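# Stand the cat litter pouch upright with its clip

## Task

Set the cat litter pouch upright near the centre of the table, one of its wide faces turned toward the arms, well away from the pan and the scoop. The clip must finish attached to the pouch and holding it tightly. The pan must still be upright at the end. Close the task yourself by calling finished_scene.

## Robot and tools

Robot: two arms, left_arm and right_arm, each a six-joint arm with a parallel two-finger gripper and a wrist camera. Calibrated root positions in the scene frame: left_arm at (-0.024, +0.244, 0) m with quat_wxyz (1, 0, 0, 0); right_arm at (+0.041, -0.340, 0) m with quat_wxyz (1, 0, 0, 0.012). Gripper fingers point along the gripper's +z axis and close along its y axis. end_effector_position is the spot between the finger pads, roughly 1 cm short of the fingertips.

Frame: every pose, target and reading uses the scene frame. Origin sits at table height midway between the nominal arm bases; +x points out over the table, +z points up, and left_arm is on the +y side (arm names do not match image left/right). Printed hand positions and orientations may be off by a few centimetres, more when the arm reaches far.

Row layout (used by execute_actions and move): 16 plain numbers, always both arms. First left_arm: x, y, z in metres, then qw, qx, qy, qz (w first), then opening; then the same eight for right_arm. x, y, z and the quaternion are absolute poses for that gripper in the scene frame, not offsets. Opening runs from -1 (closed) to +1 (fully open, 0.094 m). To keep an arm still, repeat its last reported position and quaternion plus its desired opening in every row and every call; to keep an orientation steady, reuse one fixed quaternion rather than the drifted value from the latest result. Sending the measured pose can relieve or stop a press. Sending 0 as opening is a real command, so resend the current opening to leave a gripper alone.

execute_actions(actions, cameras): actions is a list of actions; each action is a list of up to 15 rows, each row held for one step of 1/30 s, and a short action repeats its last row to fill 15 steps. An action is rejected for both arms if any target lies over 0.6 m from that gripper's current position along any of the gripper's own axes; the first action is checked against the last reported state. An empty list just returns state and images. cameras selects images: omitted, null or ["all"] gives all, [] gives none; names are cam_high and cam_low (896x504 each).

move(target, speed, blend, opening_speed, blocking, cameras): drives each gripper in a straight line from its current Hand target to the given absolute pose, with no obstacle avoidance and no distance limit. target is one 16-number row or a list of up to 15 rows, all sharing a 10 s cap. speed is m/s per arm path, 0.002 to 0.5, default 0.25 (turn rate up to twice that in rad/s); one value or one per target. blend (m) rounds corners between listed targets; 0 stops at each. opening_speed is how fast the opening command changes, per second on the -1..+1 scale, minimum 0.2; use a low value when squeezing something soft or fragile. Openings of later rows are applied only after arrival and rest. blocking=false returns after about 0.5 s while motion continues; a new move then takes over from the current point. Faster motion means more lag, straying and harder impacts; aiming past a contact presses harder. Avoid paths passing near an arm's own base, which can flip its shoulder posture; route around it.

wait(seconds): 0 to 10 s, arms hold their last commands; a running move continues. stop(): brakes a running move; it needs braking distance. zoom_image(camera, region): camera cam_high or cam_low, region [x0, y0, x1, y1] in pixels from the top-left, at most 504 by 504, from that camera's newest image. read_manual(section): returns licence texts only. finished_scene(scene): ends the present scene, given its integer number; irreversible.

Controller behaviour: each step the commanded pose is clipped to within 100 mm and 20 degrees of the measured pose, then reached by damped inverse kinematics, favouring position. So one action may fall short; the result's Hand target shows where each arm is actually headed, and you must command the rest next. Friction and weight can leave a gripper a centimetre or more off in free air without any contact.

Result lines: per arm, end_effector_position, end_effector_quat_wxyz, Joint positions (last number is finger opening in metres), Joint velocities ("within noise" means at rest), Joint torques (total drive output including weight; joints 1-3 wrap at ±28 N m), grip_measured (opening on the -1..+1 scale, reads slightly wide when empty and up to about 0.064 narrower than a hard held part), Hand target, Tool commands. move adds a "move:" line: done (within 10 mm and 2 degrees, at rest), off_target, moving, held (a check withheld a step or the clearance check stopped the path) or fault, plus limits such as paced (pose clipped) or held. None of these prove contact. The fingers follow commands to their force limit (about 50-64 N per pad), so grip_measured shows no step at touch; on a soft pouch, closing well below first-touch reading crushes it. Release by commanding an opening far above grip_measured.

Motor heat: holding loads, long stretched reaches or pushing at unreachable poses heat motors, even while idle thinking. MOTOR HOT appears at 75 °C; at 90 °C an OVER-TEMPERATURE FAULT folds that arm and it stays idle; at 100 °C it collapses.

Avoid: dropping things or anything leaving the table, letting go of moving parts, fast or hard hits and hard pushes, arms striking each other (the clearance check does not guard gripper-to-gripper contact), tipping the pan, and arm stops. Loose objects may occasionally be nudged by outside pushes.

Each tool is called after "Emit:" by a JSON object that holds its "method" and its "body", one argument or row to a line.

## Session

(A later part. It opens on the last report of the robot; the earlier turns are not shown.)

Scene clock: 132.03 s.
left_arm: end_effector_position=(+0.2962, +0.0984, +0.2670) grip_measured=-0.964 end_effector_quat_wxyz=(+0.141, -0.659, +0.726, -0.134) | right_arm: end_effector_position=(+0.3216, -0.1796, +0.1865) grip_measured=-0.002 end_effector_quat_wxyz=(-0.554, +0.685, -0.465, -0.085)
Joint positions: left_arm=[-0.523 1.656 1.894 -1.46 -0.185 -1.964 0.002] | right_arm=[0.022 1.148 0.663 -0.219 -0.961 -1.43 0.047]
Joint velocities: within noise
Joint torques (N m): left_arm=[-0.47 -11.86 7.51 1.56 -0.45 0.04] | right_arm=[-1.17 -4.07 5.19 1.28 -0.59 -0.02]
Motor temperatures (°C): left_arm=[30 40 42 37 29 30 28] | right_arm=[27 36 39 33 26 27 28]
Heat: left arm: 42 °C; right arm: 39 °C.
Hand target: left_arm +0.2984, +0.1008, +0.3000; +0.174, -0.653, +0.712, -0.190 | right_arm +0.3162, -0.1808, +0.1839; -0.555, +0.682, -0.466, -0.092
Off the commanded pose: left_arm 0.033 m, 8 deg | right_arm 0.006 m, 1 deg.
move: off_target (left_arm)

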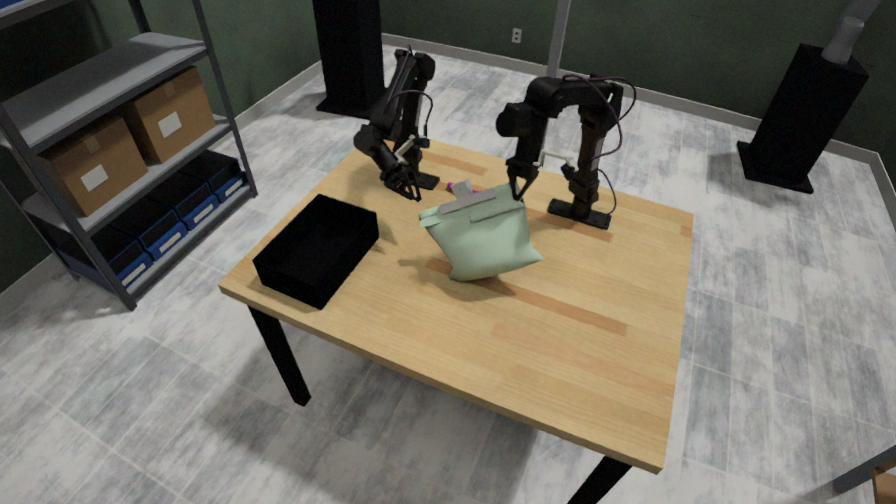

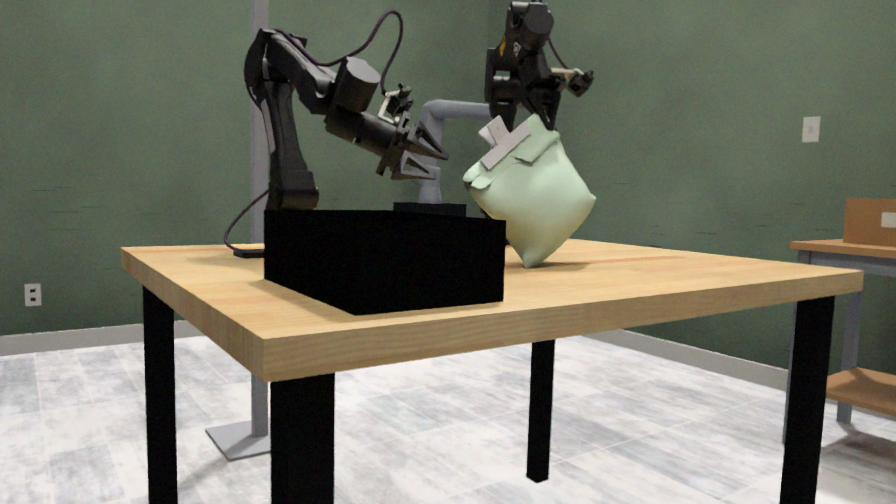

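Emit:
{"method": "move", "body": {
  "target": [0.30, 0.10, 0.30, 0.1751, -0.6532, 0.7128, -0.1911, -0.97, 0.347, -0.120, 0.165, 0.5554, -0.6820, 0.4663, 0.0918, 0.0],
  "speed": 0.05,
  "cameras": ["cam_low", "cam_high"]
}}

Emit:
{"method": "zoom_image", "body": {
  "camera": "cam_low",
  "region": [400, 80, 540, 220]
}}

Emit:
{"method": "zoom_image", "body": {
  "camera": "cam_high",
  "region": [370, 150, 550, 290]
}}

Scene clock: 134.27 s.
left_arm: end_effector_position=(+0.2962, +0.0984, +0.2670) grip_measured=-0.964 end_effector_quat_wxyz=(+0.141, -0.659, +0.726, -0.134) | right_arm: end_effector_position=(+0.3492, -0.1219, +0.1698) grip_measured=-0.002 end_effector_quat_wxyz=(-0.561, +0.683, -0.460, -0.082)
Joint positions: left_arm=[-0.523 1.656 1.894 -1.46 -0.185 -1.964 0.002] | right_arm=[0.251 1.326 0.653 0.149 -0.776 -1.219 0.047]
Joint velocities: within noise
Joint torques (N m): left_arm=[-0.5 -11.77 7.3 1.58 -0.47 0.04] | right_arm=[0.58 -3.81 6.41 1.58 -0.32 0.15]
Motor temperatures (°C): left_arm=[30 40 42 37 29 30 28] | right_arm=[27 36 39 34 26 27 28]
Heat: left arm: 42 °C; right arm: 39 °C.
Hand target: left_arm +0.2984, +0.1008, +0.3000; +0.174, -0.654, +0.712, -0.190 | right_arm +0.3470, -0.1201, +0.1651; -0.556, +0.682, -0.466, -0.092
Off the commanded pose: left_arm 0.033 m, 8 deg | right_arm 0.006 m, 1 deg.
move: off_target (left_arm)

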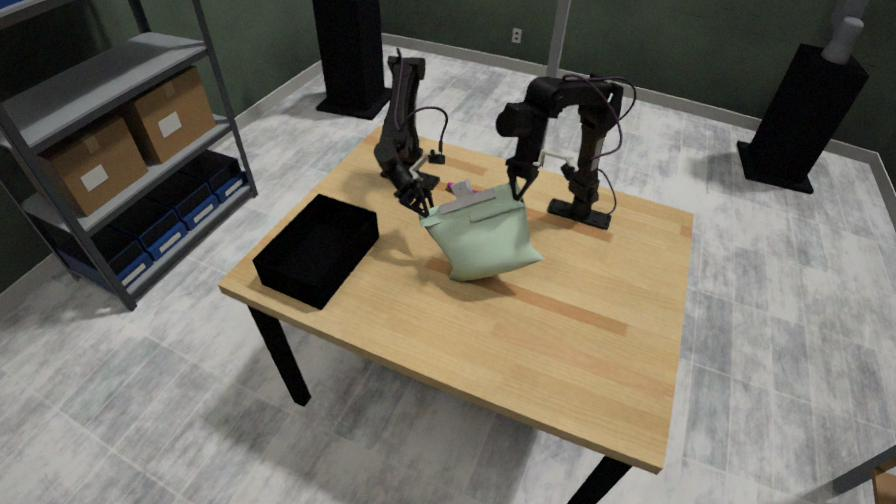

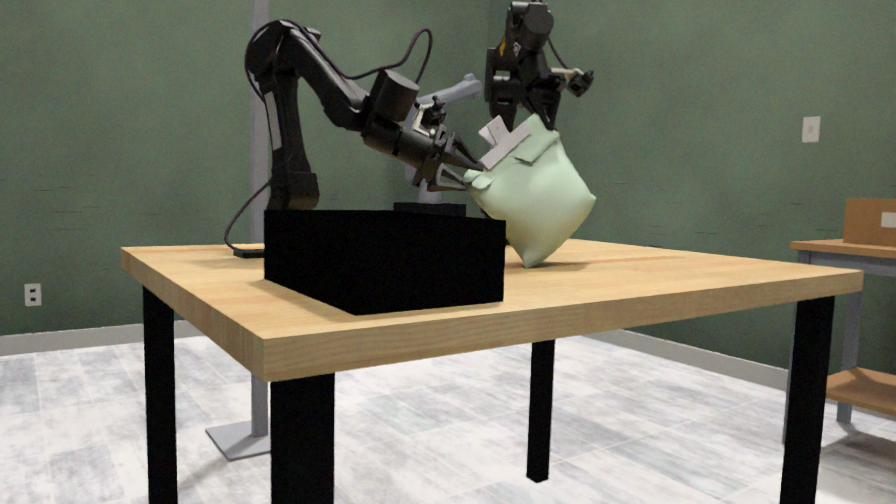

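Scaled by 3.600.

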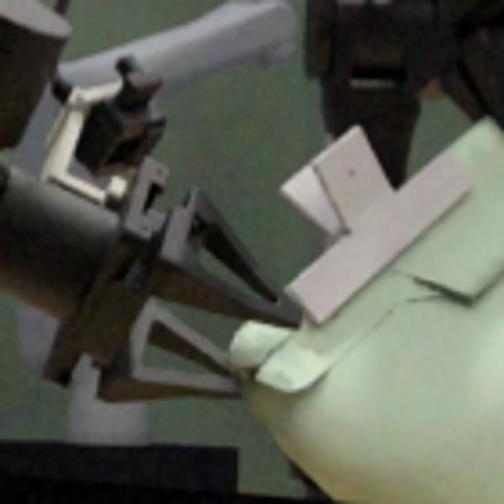

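Scaled by 2.800.

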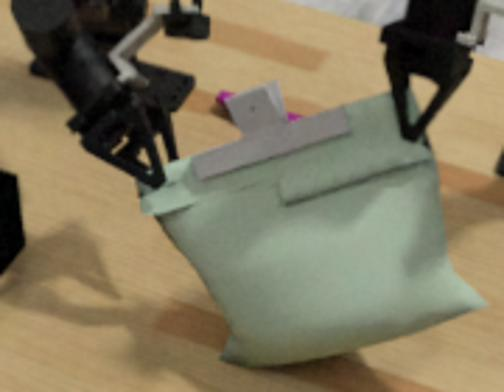

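Emit:
{"method": "move", "body": {
  "target": [0.30, 0.10, 0.30, 0.1751, -0.6532, 0.7128, -0.1911, -0.97, 0.349, -0.117, 0.164, 0.5554, -0.6820, 0.4663, 0.0918, -0.97],
  "speed": 0.03,
  "opening_speed": 0.4,
  "cameras": ["cam_low", "cam_high"]
}}

Emit:
{"method": "zoom_image", "body": {
  "camera": "cam_low",
  "region": [400, 80, 540, 220]
}}

Emit:
{"method": "zoom_image", "body": {
  "camera": "cam_high",
  "region": [370, 150, 550, 290]
}}

Scene clock: 137.07 s.
left_arm: end_effector_position=(+0.2962, +0.0984, +0.2670) grip_measured=-0.964 end_effector_quat_wxyz=(+0.141, -0.659, +0.726, -0.134) | right_arm: end_effector_position=(+0.3509, -0.1198, +0.1677) grip_measured=-0.961 end_effector_quat_wxyz=(-0.560, +0.683, -0.462, -0.082)
Joint positions: left_arm=[-0.523 1.656 1.894 -1.46 -0.185 -1.964 0.002] | right_arm=[0.259 1.339 0.653 0.165 -0.767 -1.211 0.002]
Joint velocities: within noise
Joint torques (N m): left_arm=[-0.49 -11.52 7.41 1.48 -0.51 0.06] | right_arm=[0.83 -3.85 6.79 1.58 -0.31 0.06]
Motor temperatures (°C): left_arm=[30 40 42 37 29 30 28] | right_arm=[27 37 39 34 26 27 28]
Heat: left arm: 42 °C; right arm: 39 °C.
Hand target: left_arm +0.2984, +0.1008, +0.3000; +0.174, -0.654, +0.712, -0.190 | right_arm +0.3490, -0.1171, +0.1641; -0.556, +0.682, -0.466, -0.092
Off the commanded pose: left_arm 0.033 m, 8 deg | right_arm 0.005 m, 1 deg.
move: off_target (left_arm)

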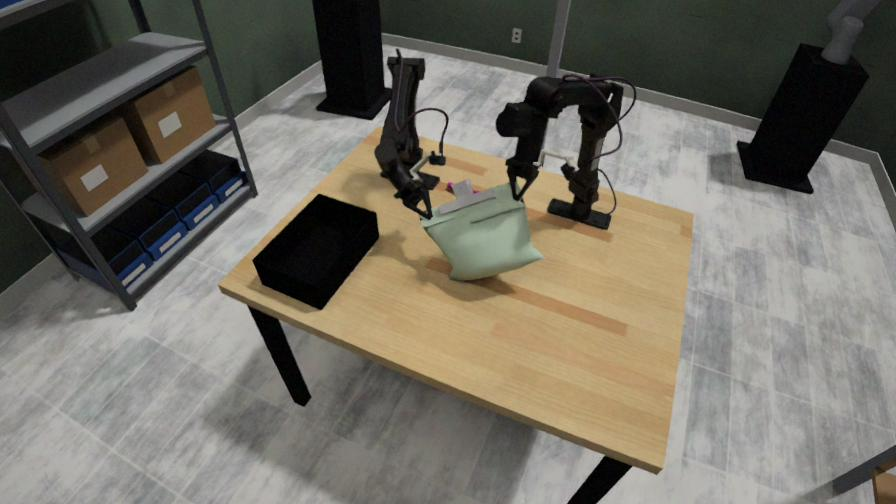

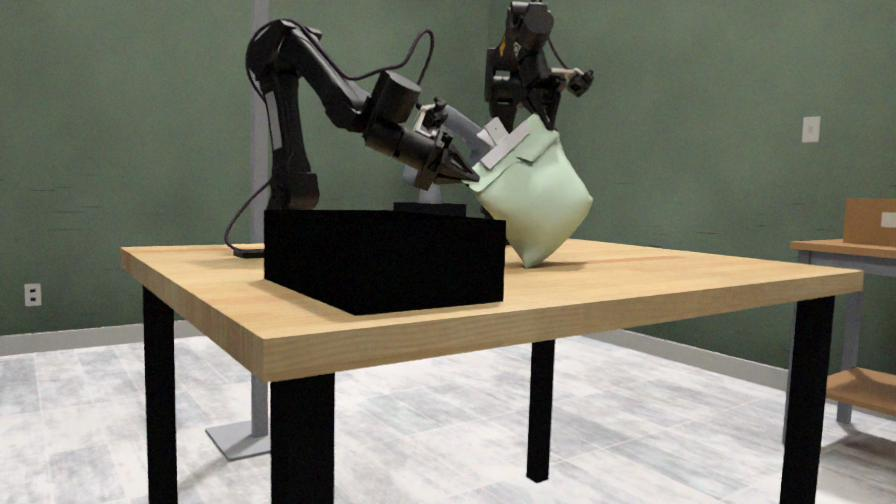

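Scaled by 3.600.

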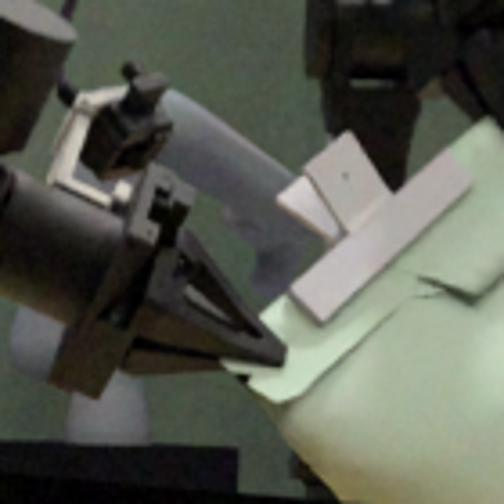

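Scaled by 2.800.

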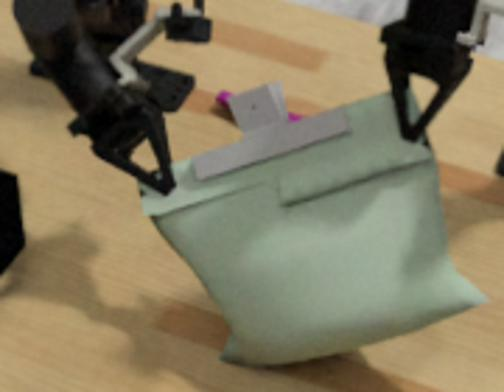

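Emit:
{"method": "move", "body": {
  "target": [0.262, 0.123, 0.25, 0.1696, 0.686, -0.686, 0.1696, -0.97, 0.262, -0.123, 0.24, 0.1884, -0.6807, 0.6807, 0.1884, -0.97],
  "speed": 0.1,
  "cameras": ["cam_low", "cam_high"]
}}

Emit:
{"method": "zoom_image", "body": {
  "camera": "cam_low",
  "region": [340, 80, 620, 290]
}}

Emit:
{"method": "zoom_image", "body": {
  "camera": "cam_high",
  "region": [330, 120, 570, 300]
}}

Scene clock: 144.57 s.
left_arm: end_effector_position=(+0.2624, +0.1238, +0.2382) grip_measured=-0.964 end_effector_quat_wxyz=(+0.155, +0.693, -0.685, +0.165) | right_arm: end_effector_position=(+0.2629, -0.1236, +0.2272) grip_measured=-0.961 end_effector_quat_wxyz=(-0.182, +0.682, -0.682, -0.189)
Joint positions: left_arm=[-0.15 1.66 1.77 -1.59 0.449 -1.752 0.002] | right_arm=[0.484 1.475 1.504 -1.33 -0.464 -0.998 0.002]
Joint velocities: within noise
Joint torques (N m): left_arm=[1.1 -8.06 6.63 0.63 0.64 0.06] | right_arm=[0.14 -5.53 9.78 0.38 -0.33 0.07]
Motor temperatures (°C): left_arm=[30 41 41 37 29 30 28] | right_arm=[27 37 40 34 26 27 28]
Heat: left arm: 41 °C; right arm: 40 °C.
Hand target: left_arm +0.2618, +0.1228, +0.2493; +0.156, +0.689, -0.682, +0.189 | right_arm +0.2618, -0.1231, +0.2398; -0.189, +0.681, -0.681, -0.189
Off the commanded pose: left_arm 0.012 m, 2 deg | right_arm 0.013 m, 1 deg.
joint read past its limit (left arm) — joint 4 (wrist pitch), lower limit.
joint sent to its limit (left arm) — joint 4 (wrist pitch), lower limit. The joint targets are off in orientation, not in position.
move: off_target (left_arm, right_arm)

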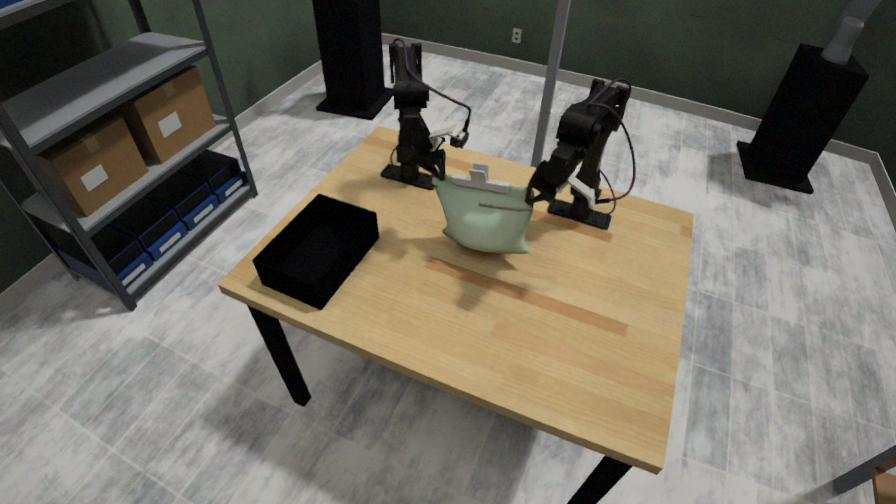

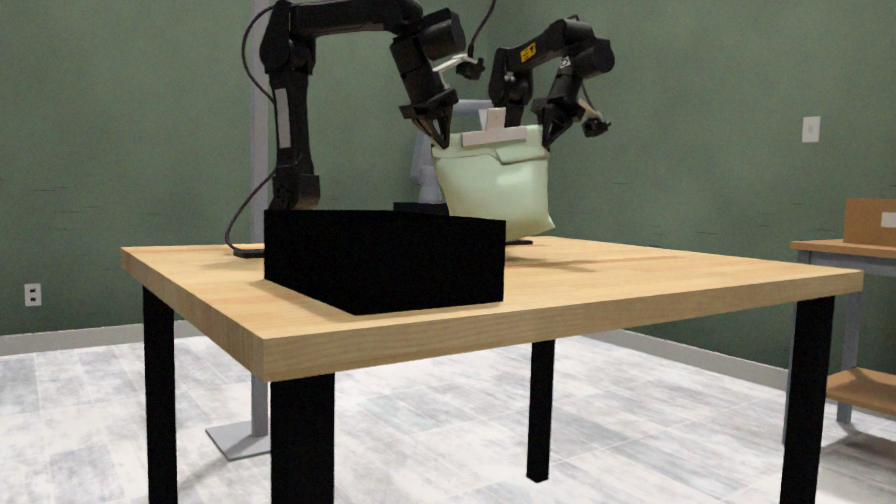

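Scaled by 1.800.

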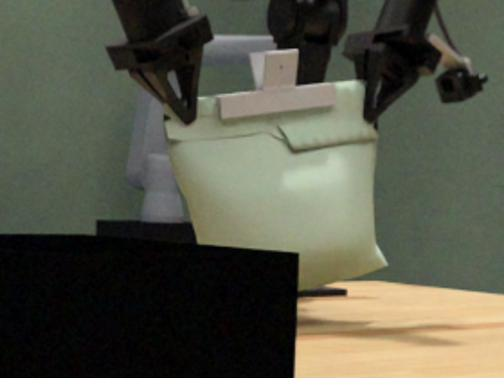

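Scaled by 2.100.

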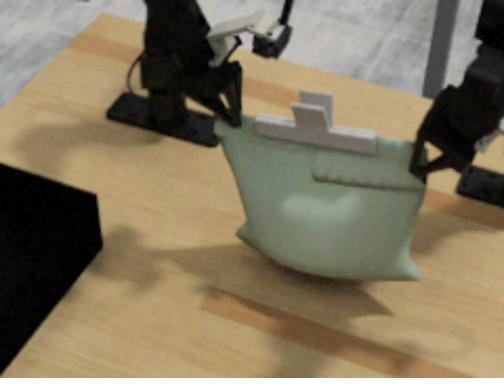

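Emit:
{"method": "move", "body": {
  "target": [0.262, 0.123, 0.205, 0.1696, 0.686, -0.686, 0.1696, -0.97, 0.262, -0.123, 0.208, 0.1884, -0.6807, 0.6807, 0.1884, -0.97],
  "speed": 0.05,
  "cameras": ["cam_low", "cam_high"]
}}

Emit:
{"method": "zoom_image", "body": {
  "camera": "cam_low",
  "region": [340, 80, 620, 290]
}}

Emit:
{"method": "zoom_image", "body": {
  "camera": "cam_high",
  "region": [330, 120, 570, 300]
}}

Scene clock: 146.17 s.
left_arm: end_effector_position=(+0.2611, +0.1223, +0.1967) grip_measured=-0.964 end_effector_quat_wxyz=(+0.176, +0.689, -0.686, +0.151) | right_arm: end_effector_position=(+0.2646, -0.1252, +0.2002) grip_measured=-0.961 end_effector_quat_wxyz=(-0.170, +0.682, -0.687, -0.186)
Joint positions: left_arm=[-0.145 1.66 1.597 -1.472 0.467 -1.729 0.002] | right_arm=[0.484 1.475 1.404 -1.253 -0.45 -0.998 0.002]
Joint velocities: within noise
Joint torques (N m): left_arm=[0.79 -8.53 5.91 0.58 0.42 0.06] | right_arm=[0.1 -8.06 5.49 0.76 -0.46 0]
Motor temperatures (°C): left_arm=[30 41 41 37 29 30 28] | right_arm=[27 37 40 34 26 27 28]
Heat: left arm: 41 °C; right arm: 40 °C.
Hand target: left_arm +0.2619, +0.1229, +0.2050; +0.170, +0.686, -0.687, +0.169 | right_arm +0.2619, -0.1231, +0.2080; -0.188, +0.682, -0.681, -0.189
Off the commanded pose: left_arm 0.008 m, 2 deg | right_arm 0.009 m, 2 deg.
move: done

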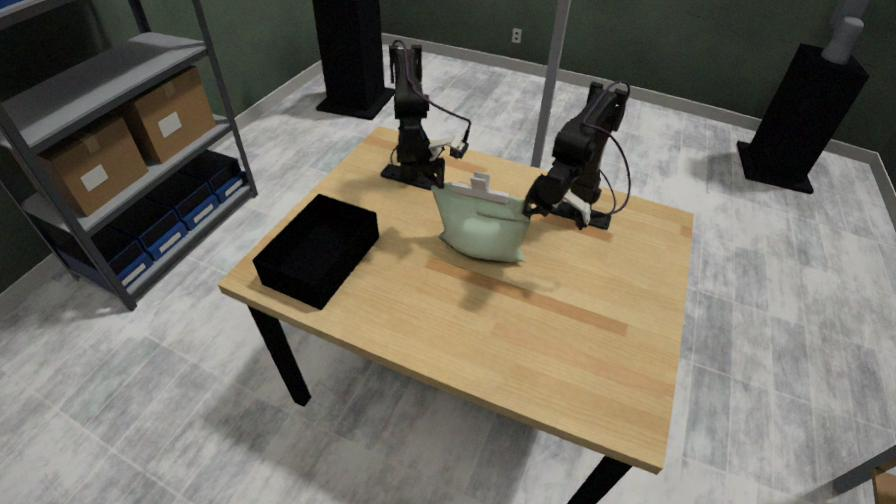

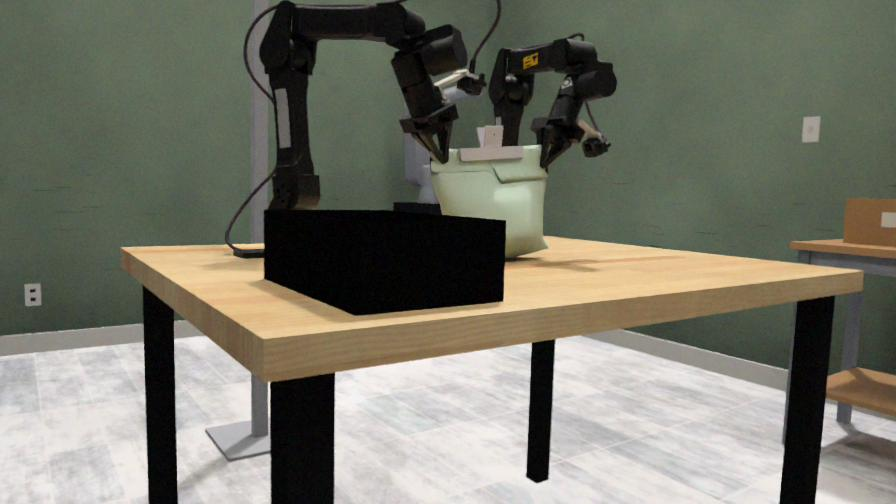

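Scaled by 1.800.

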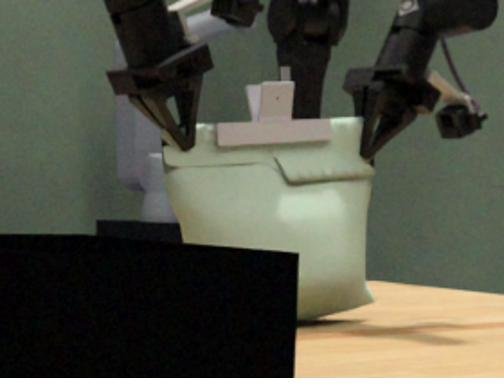

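Scaled by 2.100.

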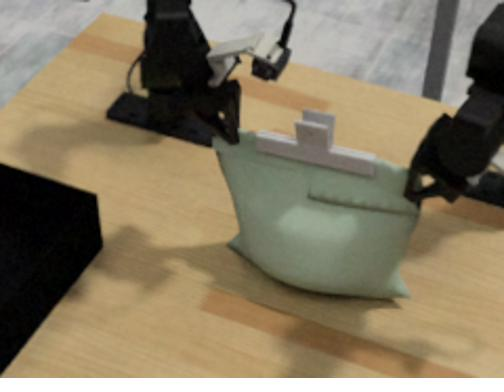

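Emit:
{"method": "move", "body": {
  "target": [0.262, 0.123, 0.182, 0.1696, 0.686, -0.686, 0.1696, -0.97, 0.262, -0.123, 0.182, 0.1884, -0.6807, 0.6807, 0.1884, -0.97],
  "speed": 0.04,
  "cameras": ["cam_low", "cam_high"]
}}

Emit:
{"method": "zoom_image", "body": {
  "camera": "cam_low",
  "region": [340, 80, 620, 290]
}}

Emit:
{"method": "zoom_image", "body": {
  "camera": "cam_high",
  "region": [330, 120, 570, 300]
}}

Scene clock: 147.50 s.
left_arm: end_effector_position=(+0.2623, +0.1234, +0.1772) grip_measured=-0.964 end_effector_quat_wxyz=(+0.176, +0.691, -0.684, +0.155) | right_arm: end_effector_position=(+0.2671, -0.1210, +0.1829) grip_measured=-0.961 end_effector_quat_wxyz=(-0.189, +0.683, -0.680, -0.188)
Joint positions: left_arm=[-0.138 1.646 1.502 -1.385 0.472 -1.728 0.002] | right_arm=[0.484 1.451 1.3 -1.135 -0.466 -0.998 0.002]
Joint velocities: within noise
Joint torques (N m): left_arm=[0.32 -8.42 5.37 0.66 0.38 0.05] | right_arm=[0.13 -6.83 4.56 0.7 -0.32 0.04]
Motor temperatures (°C): left_arm=[30 41 41 36 29 30 28] | right_arm=[27 37 39 34 26 27 28]
Heat: left arm: 41 °C; right arm: 39 °C.
Hand target: left_arm +0.2620, +0.1230, +0.1820; +0.170, +0.686, -0.686, +0.169 | right_arm +0.2620, -0.1230, +0.1820; -0.188, +0.681, -0.681, -0.189
Off the commanded pose: left_arm 0.005 m, 2 deg | right_arm 0.006 m, 0 deg.
move: done

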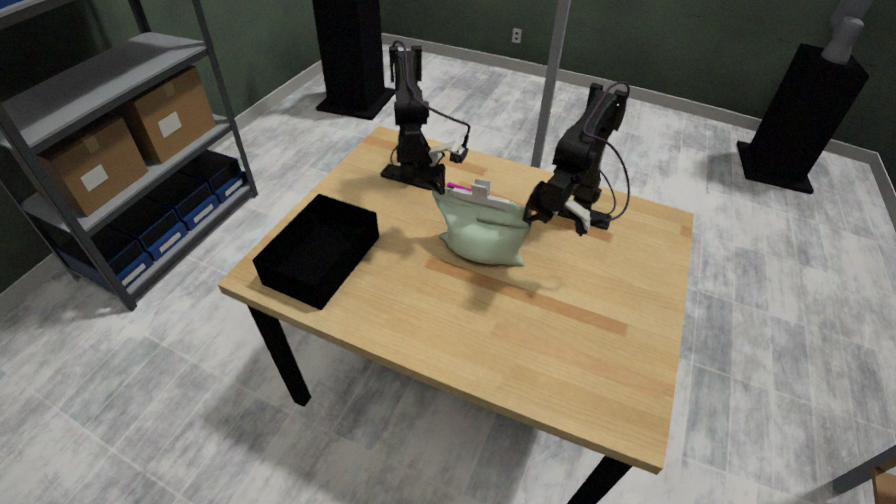

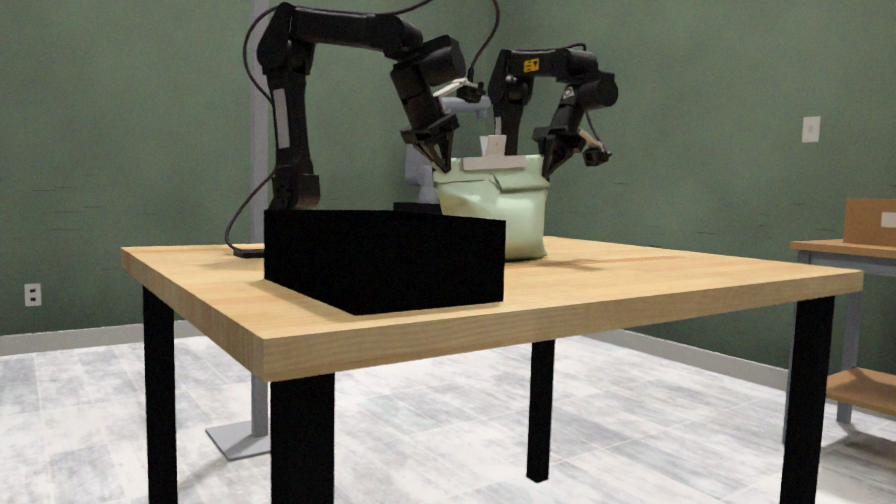

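Scaled by 1.800.

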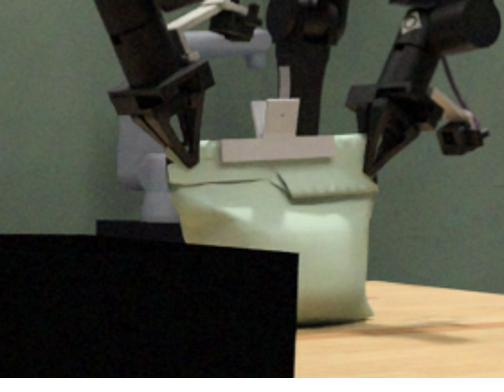

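Scaled by 2.100.

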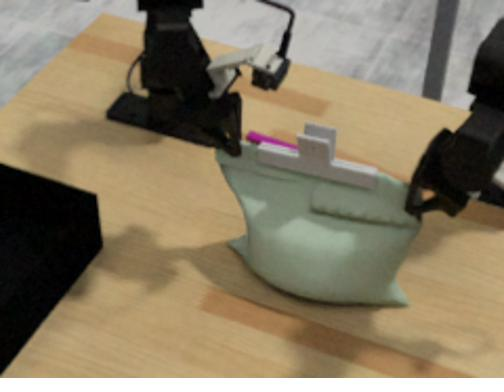

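Emit:
{"method": "move", "body": {
  "target": [0.262, 0.123, 0.168, 0.1696, 0.686, -0.686, 0.1696, -0.97, 0.259, -0.123, 0.165, 0.1884, -0.6807, 0.6807, 0.1884, -0.97],
  "speed": 0.04,
  "cameras": ["cam_low", "cam_high"]
}}

Emit:
{"method": "zoom_image", "body": {
  "camera": "cam_low",
  "region": [340, 80, 620, 290]
}}

Emit:
{"method": "zoom_image", "body": {
  "camera": "cam_high",
  "region": [330, 120, 570, 300]
}}

Scene clock: 148.77 s.
left_arm: end_effector_position=(+0.2621, +0.1236, +0.1655) grip_measured=-0.964 end_effector_quat_wxyz=(+0.174, +0.690, -0.684, +0.158) | right_arm: end_effector_position=(+0.2669, -0.1208, +0.1667) grip_measured=-0.961 end_effector_quat_wxyz=(-0.194, +0.682, -0.681, -0.186)
Joint positions: left_arm=[-0.137 1.636 1.443 -1.33 0.473 -1.728 0.002] | right_arm=[0.486 1.438 1.222 -1.058 -0.464 -0.992 0.002]
Joint velocities: within noise
Joint torques (N m): left_arm=[0.05 -7.71 5.01 0.69 0.33 0.03] | right_arm=[0.34 -6.83 4.67 0.72 -0.32 0.07]
Motor temperatures (°C): left_arm=[30 40 41 36 29 30 28] | right_arm=[27 37 39 34 26 27 28]
Heat: left arm: 41 °C; right arm: 39 °C.
Hand target: left_arm +0.2621, +0.1230, +0.1681; +0.170, +0.686, -0.686, +0.170 | right_arm +0.2592, -0.1230, +0.1648; -0.188, +0.682, -0.682, -0.189
Off the commanded pose: left_arm 0.003 m, 1 deg | right_arm 0.008 m, 1 deg.
move: done

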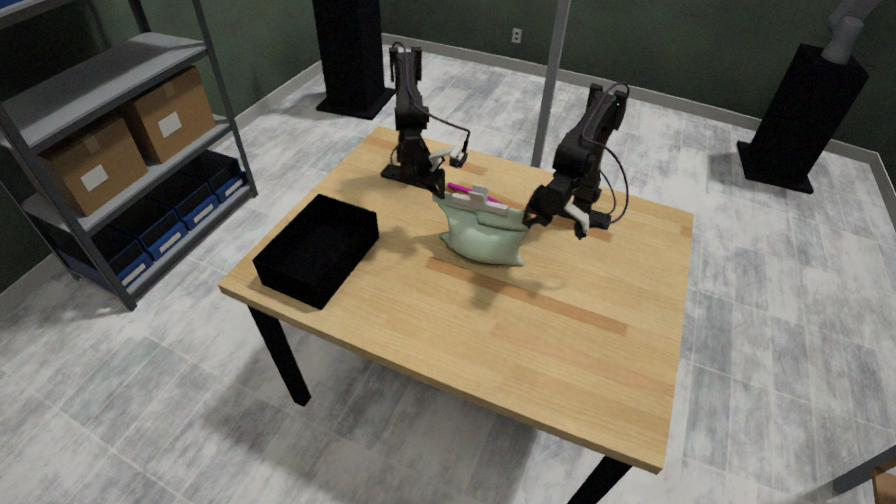

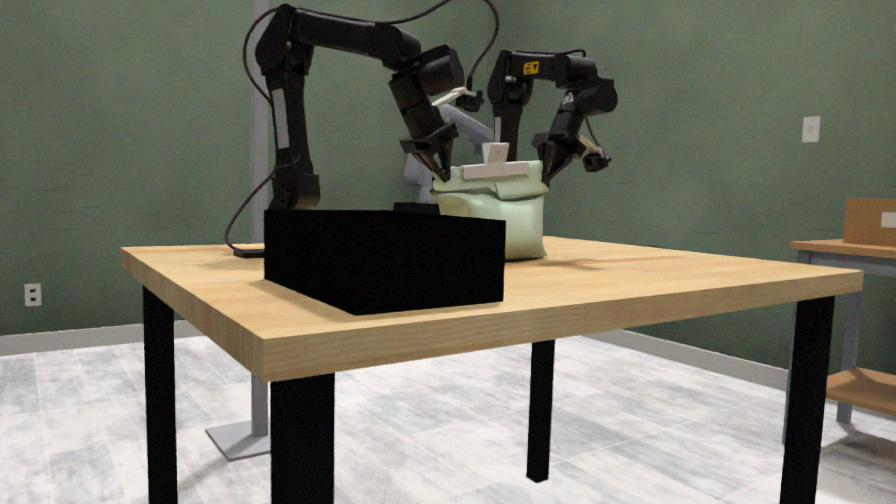

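Scaled by 1.800.

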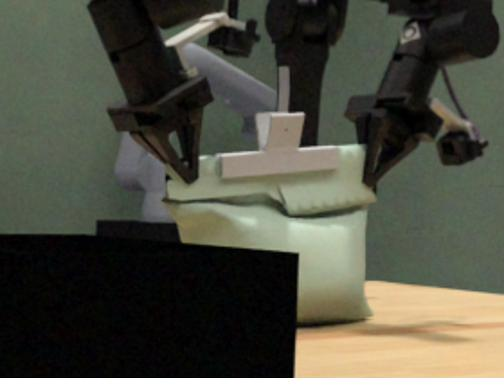

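Scaled by 2.100.

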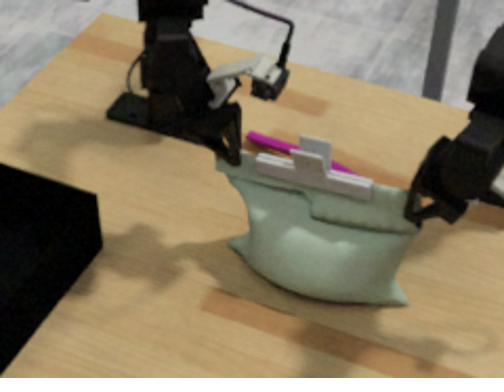

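Emit:
{"method": "move", "body": {
  "target": [0.262, 0.123, 0.168, 0.1696, 0.686, -0.686, 0.1696, -0.3, 0.259, -0.123, 0.165, 0.1884, -0.6807, 0.6807, 0.1884, -0.3],
  "speed": 0.04,
  "opening_speed": 0.4,
  "cameras": ["cam_low", "cam_high"]
}}

Emit:
{"method": "zoom_image", "body": {
  "camera": "cam_low",
  "region": [340, 80, 620, 290]
}}

Emit:
{"method": "zoom_image", "body": {
  "camera": "cam_high",
  "region": [330, 120, 570, 300]
}}

Scene clock: 150.90 s.
left_arm: end_effector_position=(+0.2648, +0.1231, +0.1657) grip_measured=-0.301 end_effector_quat_wxyz=(+0.171, +0.689, -0.685, +0.163) | right_arm: end_effector_position=(+0.2678, -0.1214, +0.1663) grip_measured=-0.302 end_effector_quat_wxyz=(-0.194, +0.682, -0.681, -0.183)
Joint positions: left_arm=[-0.137 1.636 1.443 -1.318 0.474 -1.728 0.033] | right_arm=[0.486 1.438 1.222 -1.057 -0.458 -0.992 0.033]
Joint velocities: left_arm=[0.012 -0.046 -0.017 -0.081 0.022 -0.022 0] | right_arm=[within noise]
Joint torques (N m): left_arm=[0.21 -7.77 5.22 0.61 0.35 0.05] | right_arm=[0.53 -6.72 4.57 0.65 -0.38 0.04]
Motor temperatures (°C): left_arm=[30 40 40 36 29 30 28] | right_arm=[27 37 38 33 26 27 28]
Heat: left arm: 40 °C; right arm: 38 °C.
Hand target: left_arm +0.2620, +0.1230, +0.1680; +0.170, +0.686, -0.686, +0.170 | right_arm +0.2592, -0.1230, +0.1648; -0.188, +0.682, -0.681, -0.189
Off the commanded pose: left_arm 0.004 m, 1 deg | right_arm 0.009 m, 1 deg.
move: done

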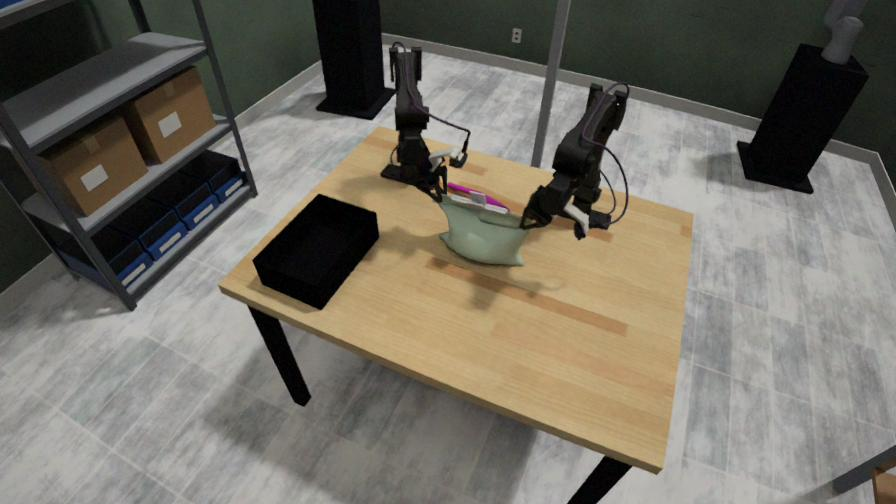

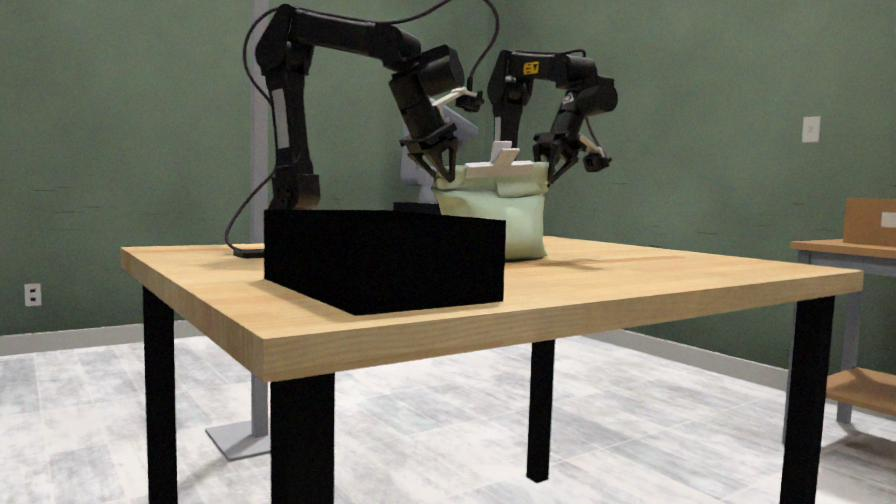

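Scaled by 1.800.

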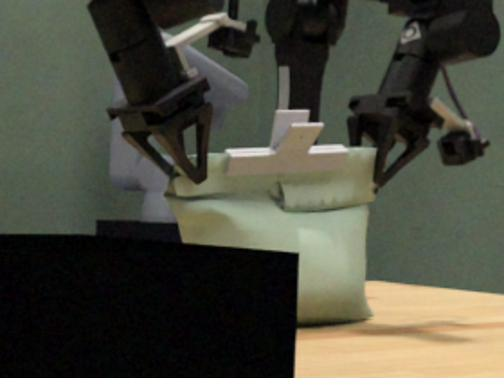

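Scaled by 2.100.

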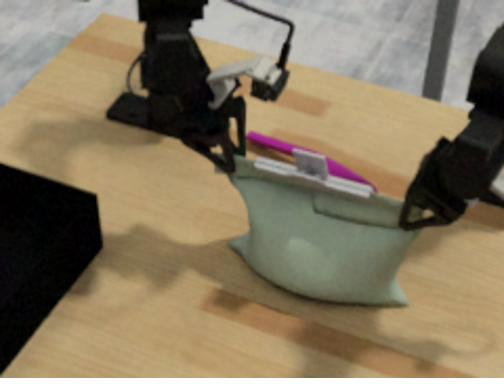

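Emit:
{"method": "wait", "body": {
  "seconds": 0.7
}}

Emit:
{"method": "zoom_image", "body": {
  "camera": "cam_low",
  "region": [400, 120, 580, 270]
}}

Emit:
{"method": "zoom_image", "body": {
  "camera": "cam_high",
  "region": [390, 150, 570, 290]
}}

Scene clock: 151.67 s.
left_arm: end_effector_position=(+0.2649, +0.1231, +0.1657) grip_measured=-0.301 end_effector_quat_wxyz=(+0.171, +0.689, -0.685, +0.163) | right_arm: end_effector_position=(+0.2678, -0.1214, +0.1663) grip_measured=-0.302 end_effector_quat_wxyz=(-0.194, +0.682, -0.681, -0.183)
Joint positions: left_arm=[-0.137 1.636 1.443 -1.318 0.474 -1.728 0.033] | right_arm=[0.486 1.438 1.222 -1.057 -0.458 -0.992 0.033]
Joint velocities: within noise
Joint torques (N m): left_arm=[0.09 -7.68 5.24 0.61 0.32 0.06] | right_arm=[0.55 -6.78 4.78 0.57 -0.4 0]
Motor temperatures (°C): left_arm=[30 40 40 36 29 30 28] | right_arm=[27 38 38 33 26 27 28]
Heat: left arm: 40 °C; right arm: 38 °C.
Hand target: left_arm +0.2621, +0.1230, +0.1680; +0.170, +0.686, -0.687, +0.170 | right_arm +0.2592, -0.1229, +0.1649; -0.188, +0.682, -0.681, -0.189
Tool commands: left_gripper/opening=-0.3 right_gripper/opening=-0.3
Off the commanded pose: left_arm 0.004 m, 1 deg | right_arm 0.009 m, 1 deg.
wait: 0.70 s; at rest by 0.10 s

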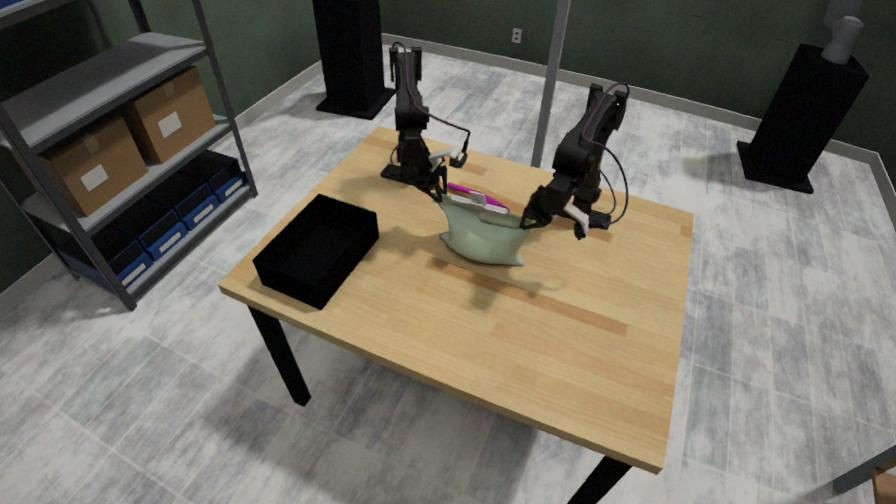

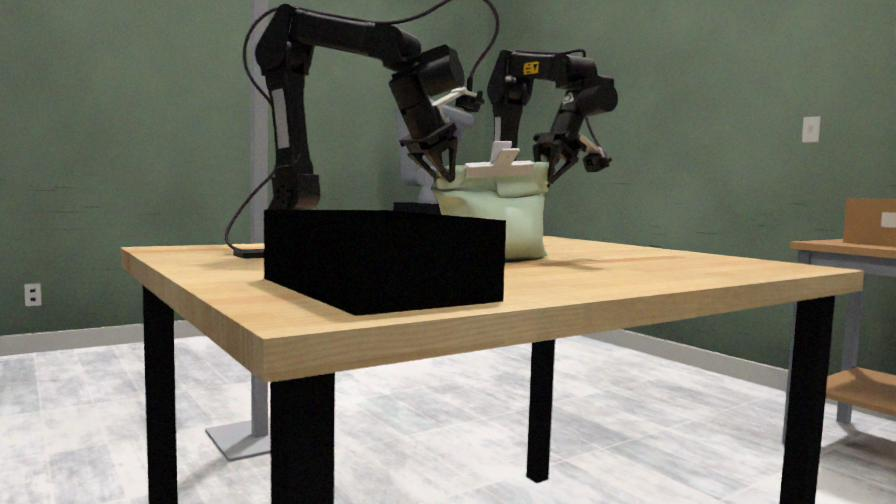

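Scaled by 2.800.

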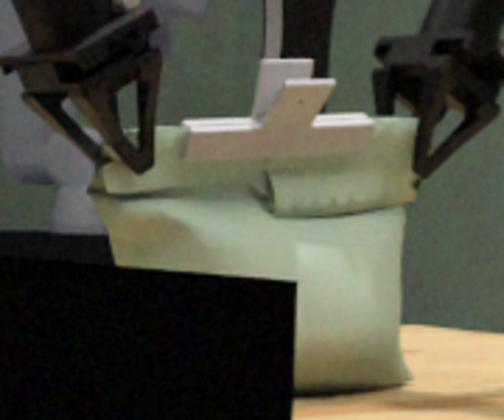

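Scaled by 2.800.

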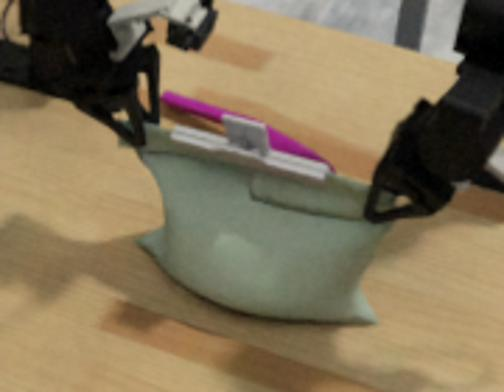

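Emit:
{"method": "move", "body": {
  "target": [
    [0.264, 0.17, 0.245, 0.1696, 0.686, -0.686, 0.1696, -0.3, 0.262, -0.174, 0.251, 0.1884, -0.6807, 0.6807, 0.1884, -0.3],
    [0.23, 0.27, 0.26, 0.1696, 0.686, -0.686, 0.1696, -0.3, 0.24, -0.27, 0.30, 0.1884, -0.6807, 0.6807, 0.1884, -0.3]
  ],
  "speed": 0.1,
  "blend": 0.02
}}

Emit:
{"method": "zoom_image", "body": {
  "camera": "cam_low",
  "region": [400, 120, 580, 270]
}}

Emit:
{"method": "zoom_image", "body": {
  "camera": "cam_high",
  "region": [390, 150, 570, 290]
}}

Scene clock: 154.73 s.
left_arm: end_effector_position=(+0.2376, +0.2710, +0.2597) grip_measured=-0.301 end_effector_quat_wxyz=(+0.017, +0.715, -0.653, +0.251) | right_arm: end_effector_position=(+0.2453, -0.2702, +0.3047) grip_measured=-0.302 end_effector_quat_wxyz=(+0.321, -0.633, +0.704, +0.025)
Joint positions: left_arm=[0.413 1.412 1.602 -1.571 0.474 -1.294 0.033] | right_arm=[-0.103 1.102 1.525 -1.543 -0.493 -1.429 0.033]
Joint velocities: within noise
Joint torques (N m): left_arm=[0.1 -5.26 5.09 0.67 0.17 0.11] | right_arm=[-0.43 -1.37 4.07 0.78 -0.41 -0.08]
Motor temperatures (°C): left_arm=[30 40 40 36 29 30 28] | right_arm=[27 38 38 33 26 27 28]
Heat: left arm: 40 °C; right arm: 38 °C.
Hand target: left_arm +0.2305, +0.2697, +0.2593; +0.017, +0.714, -0.655, +0.245 | right_arm +0.2405, -0.2694, +0.2996; +0.313, -0.633, +0.708, +0.037
Off the commanded pose: left_arm 0.008 m, 21 deg; orientation clipped | right_arm 0.007 m, 25 deg; orientation clipped.
joint sent to its limit (left arm) — joint 4 (wrist pitch), lower limit. The joint targets are off in orientation, not in position.
joint sent to its limit (right arm) — joint 4 (wrist pitch), lower limit. The joint targets are off in orientation, not in position.
move: off_target (left_arm, right_arm); limits=paced

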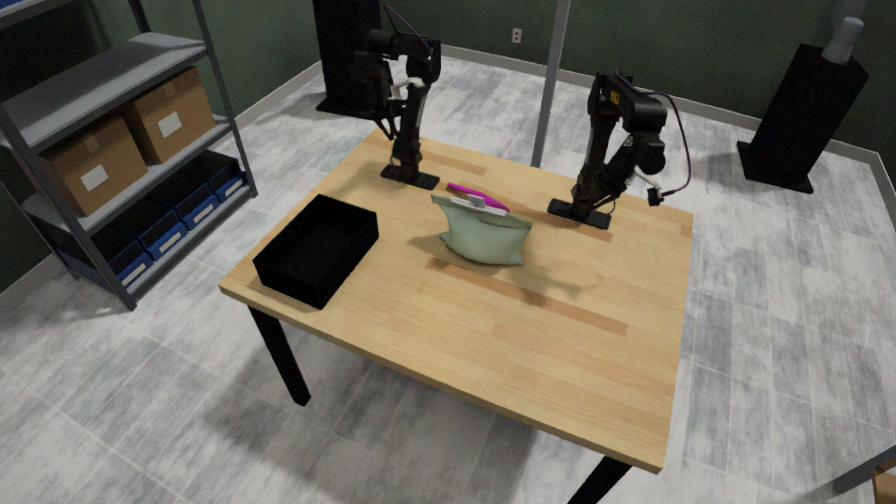

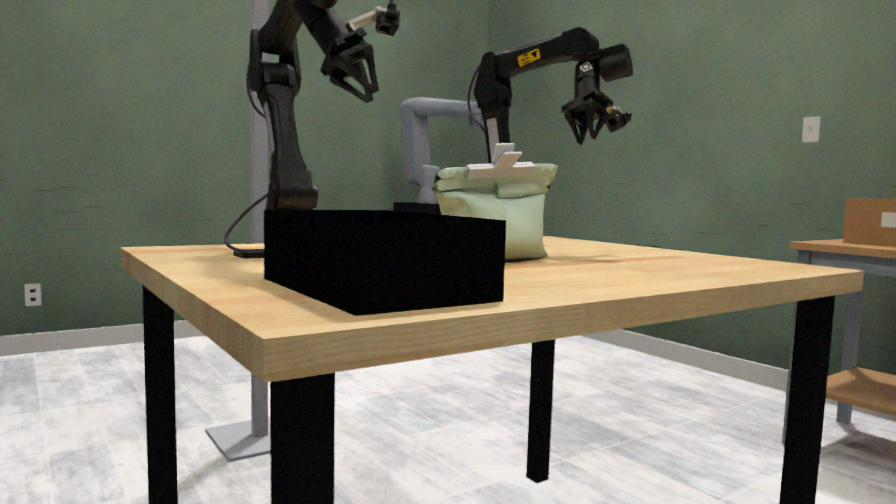

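Scaled by 2.800.

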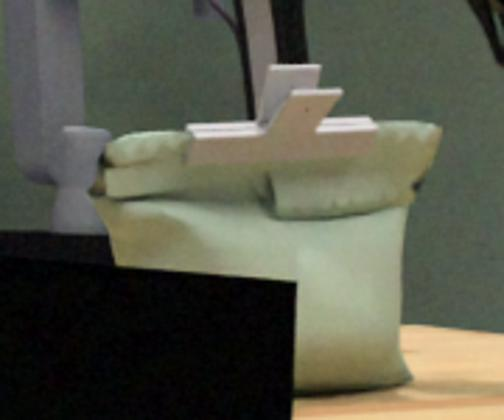

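Scaled by 2.800.

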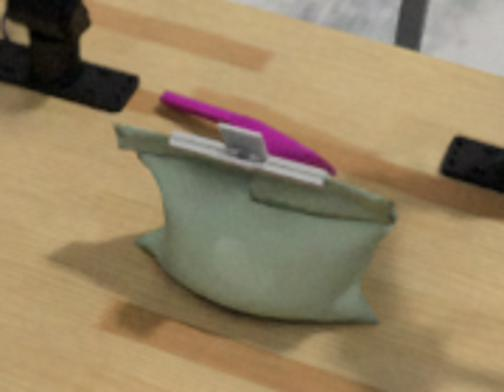

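Emit:
{"method": "finished_scene", "body": {
  "scene": 1,
  "done": true
}}

The scene is finished: the task was done.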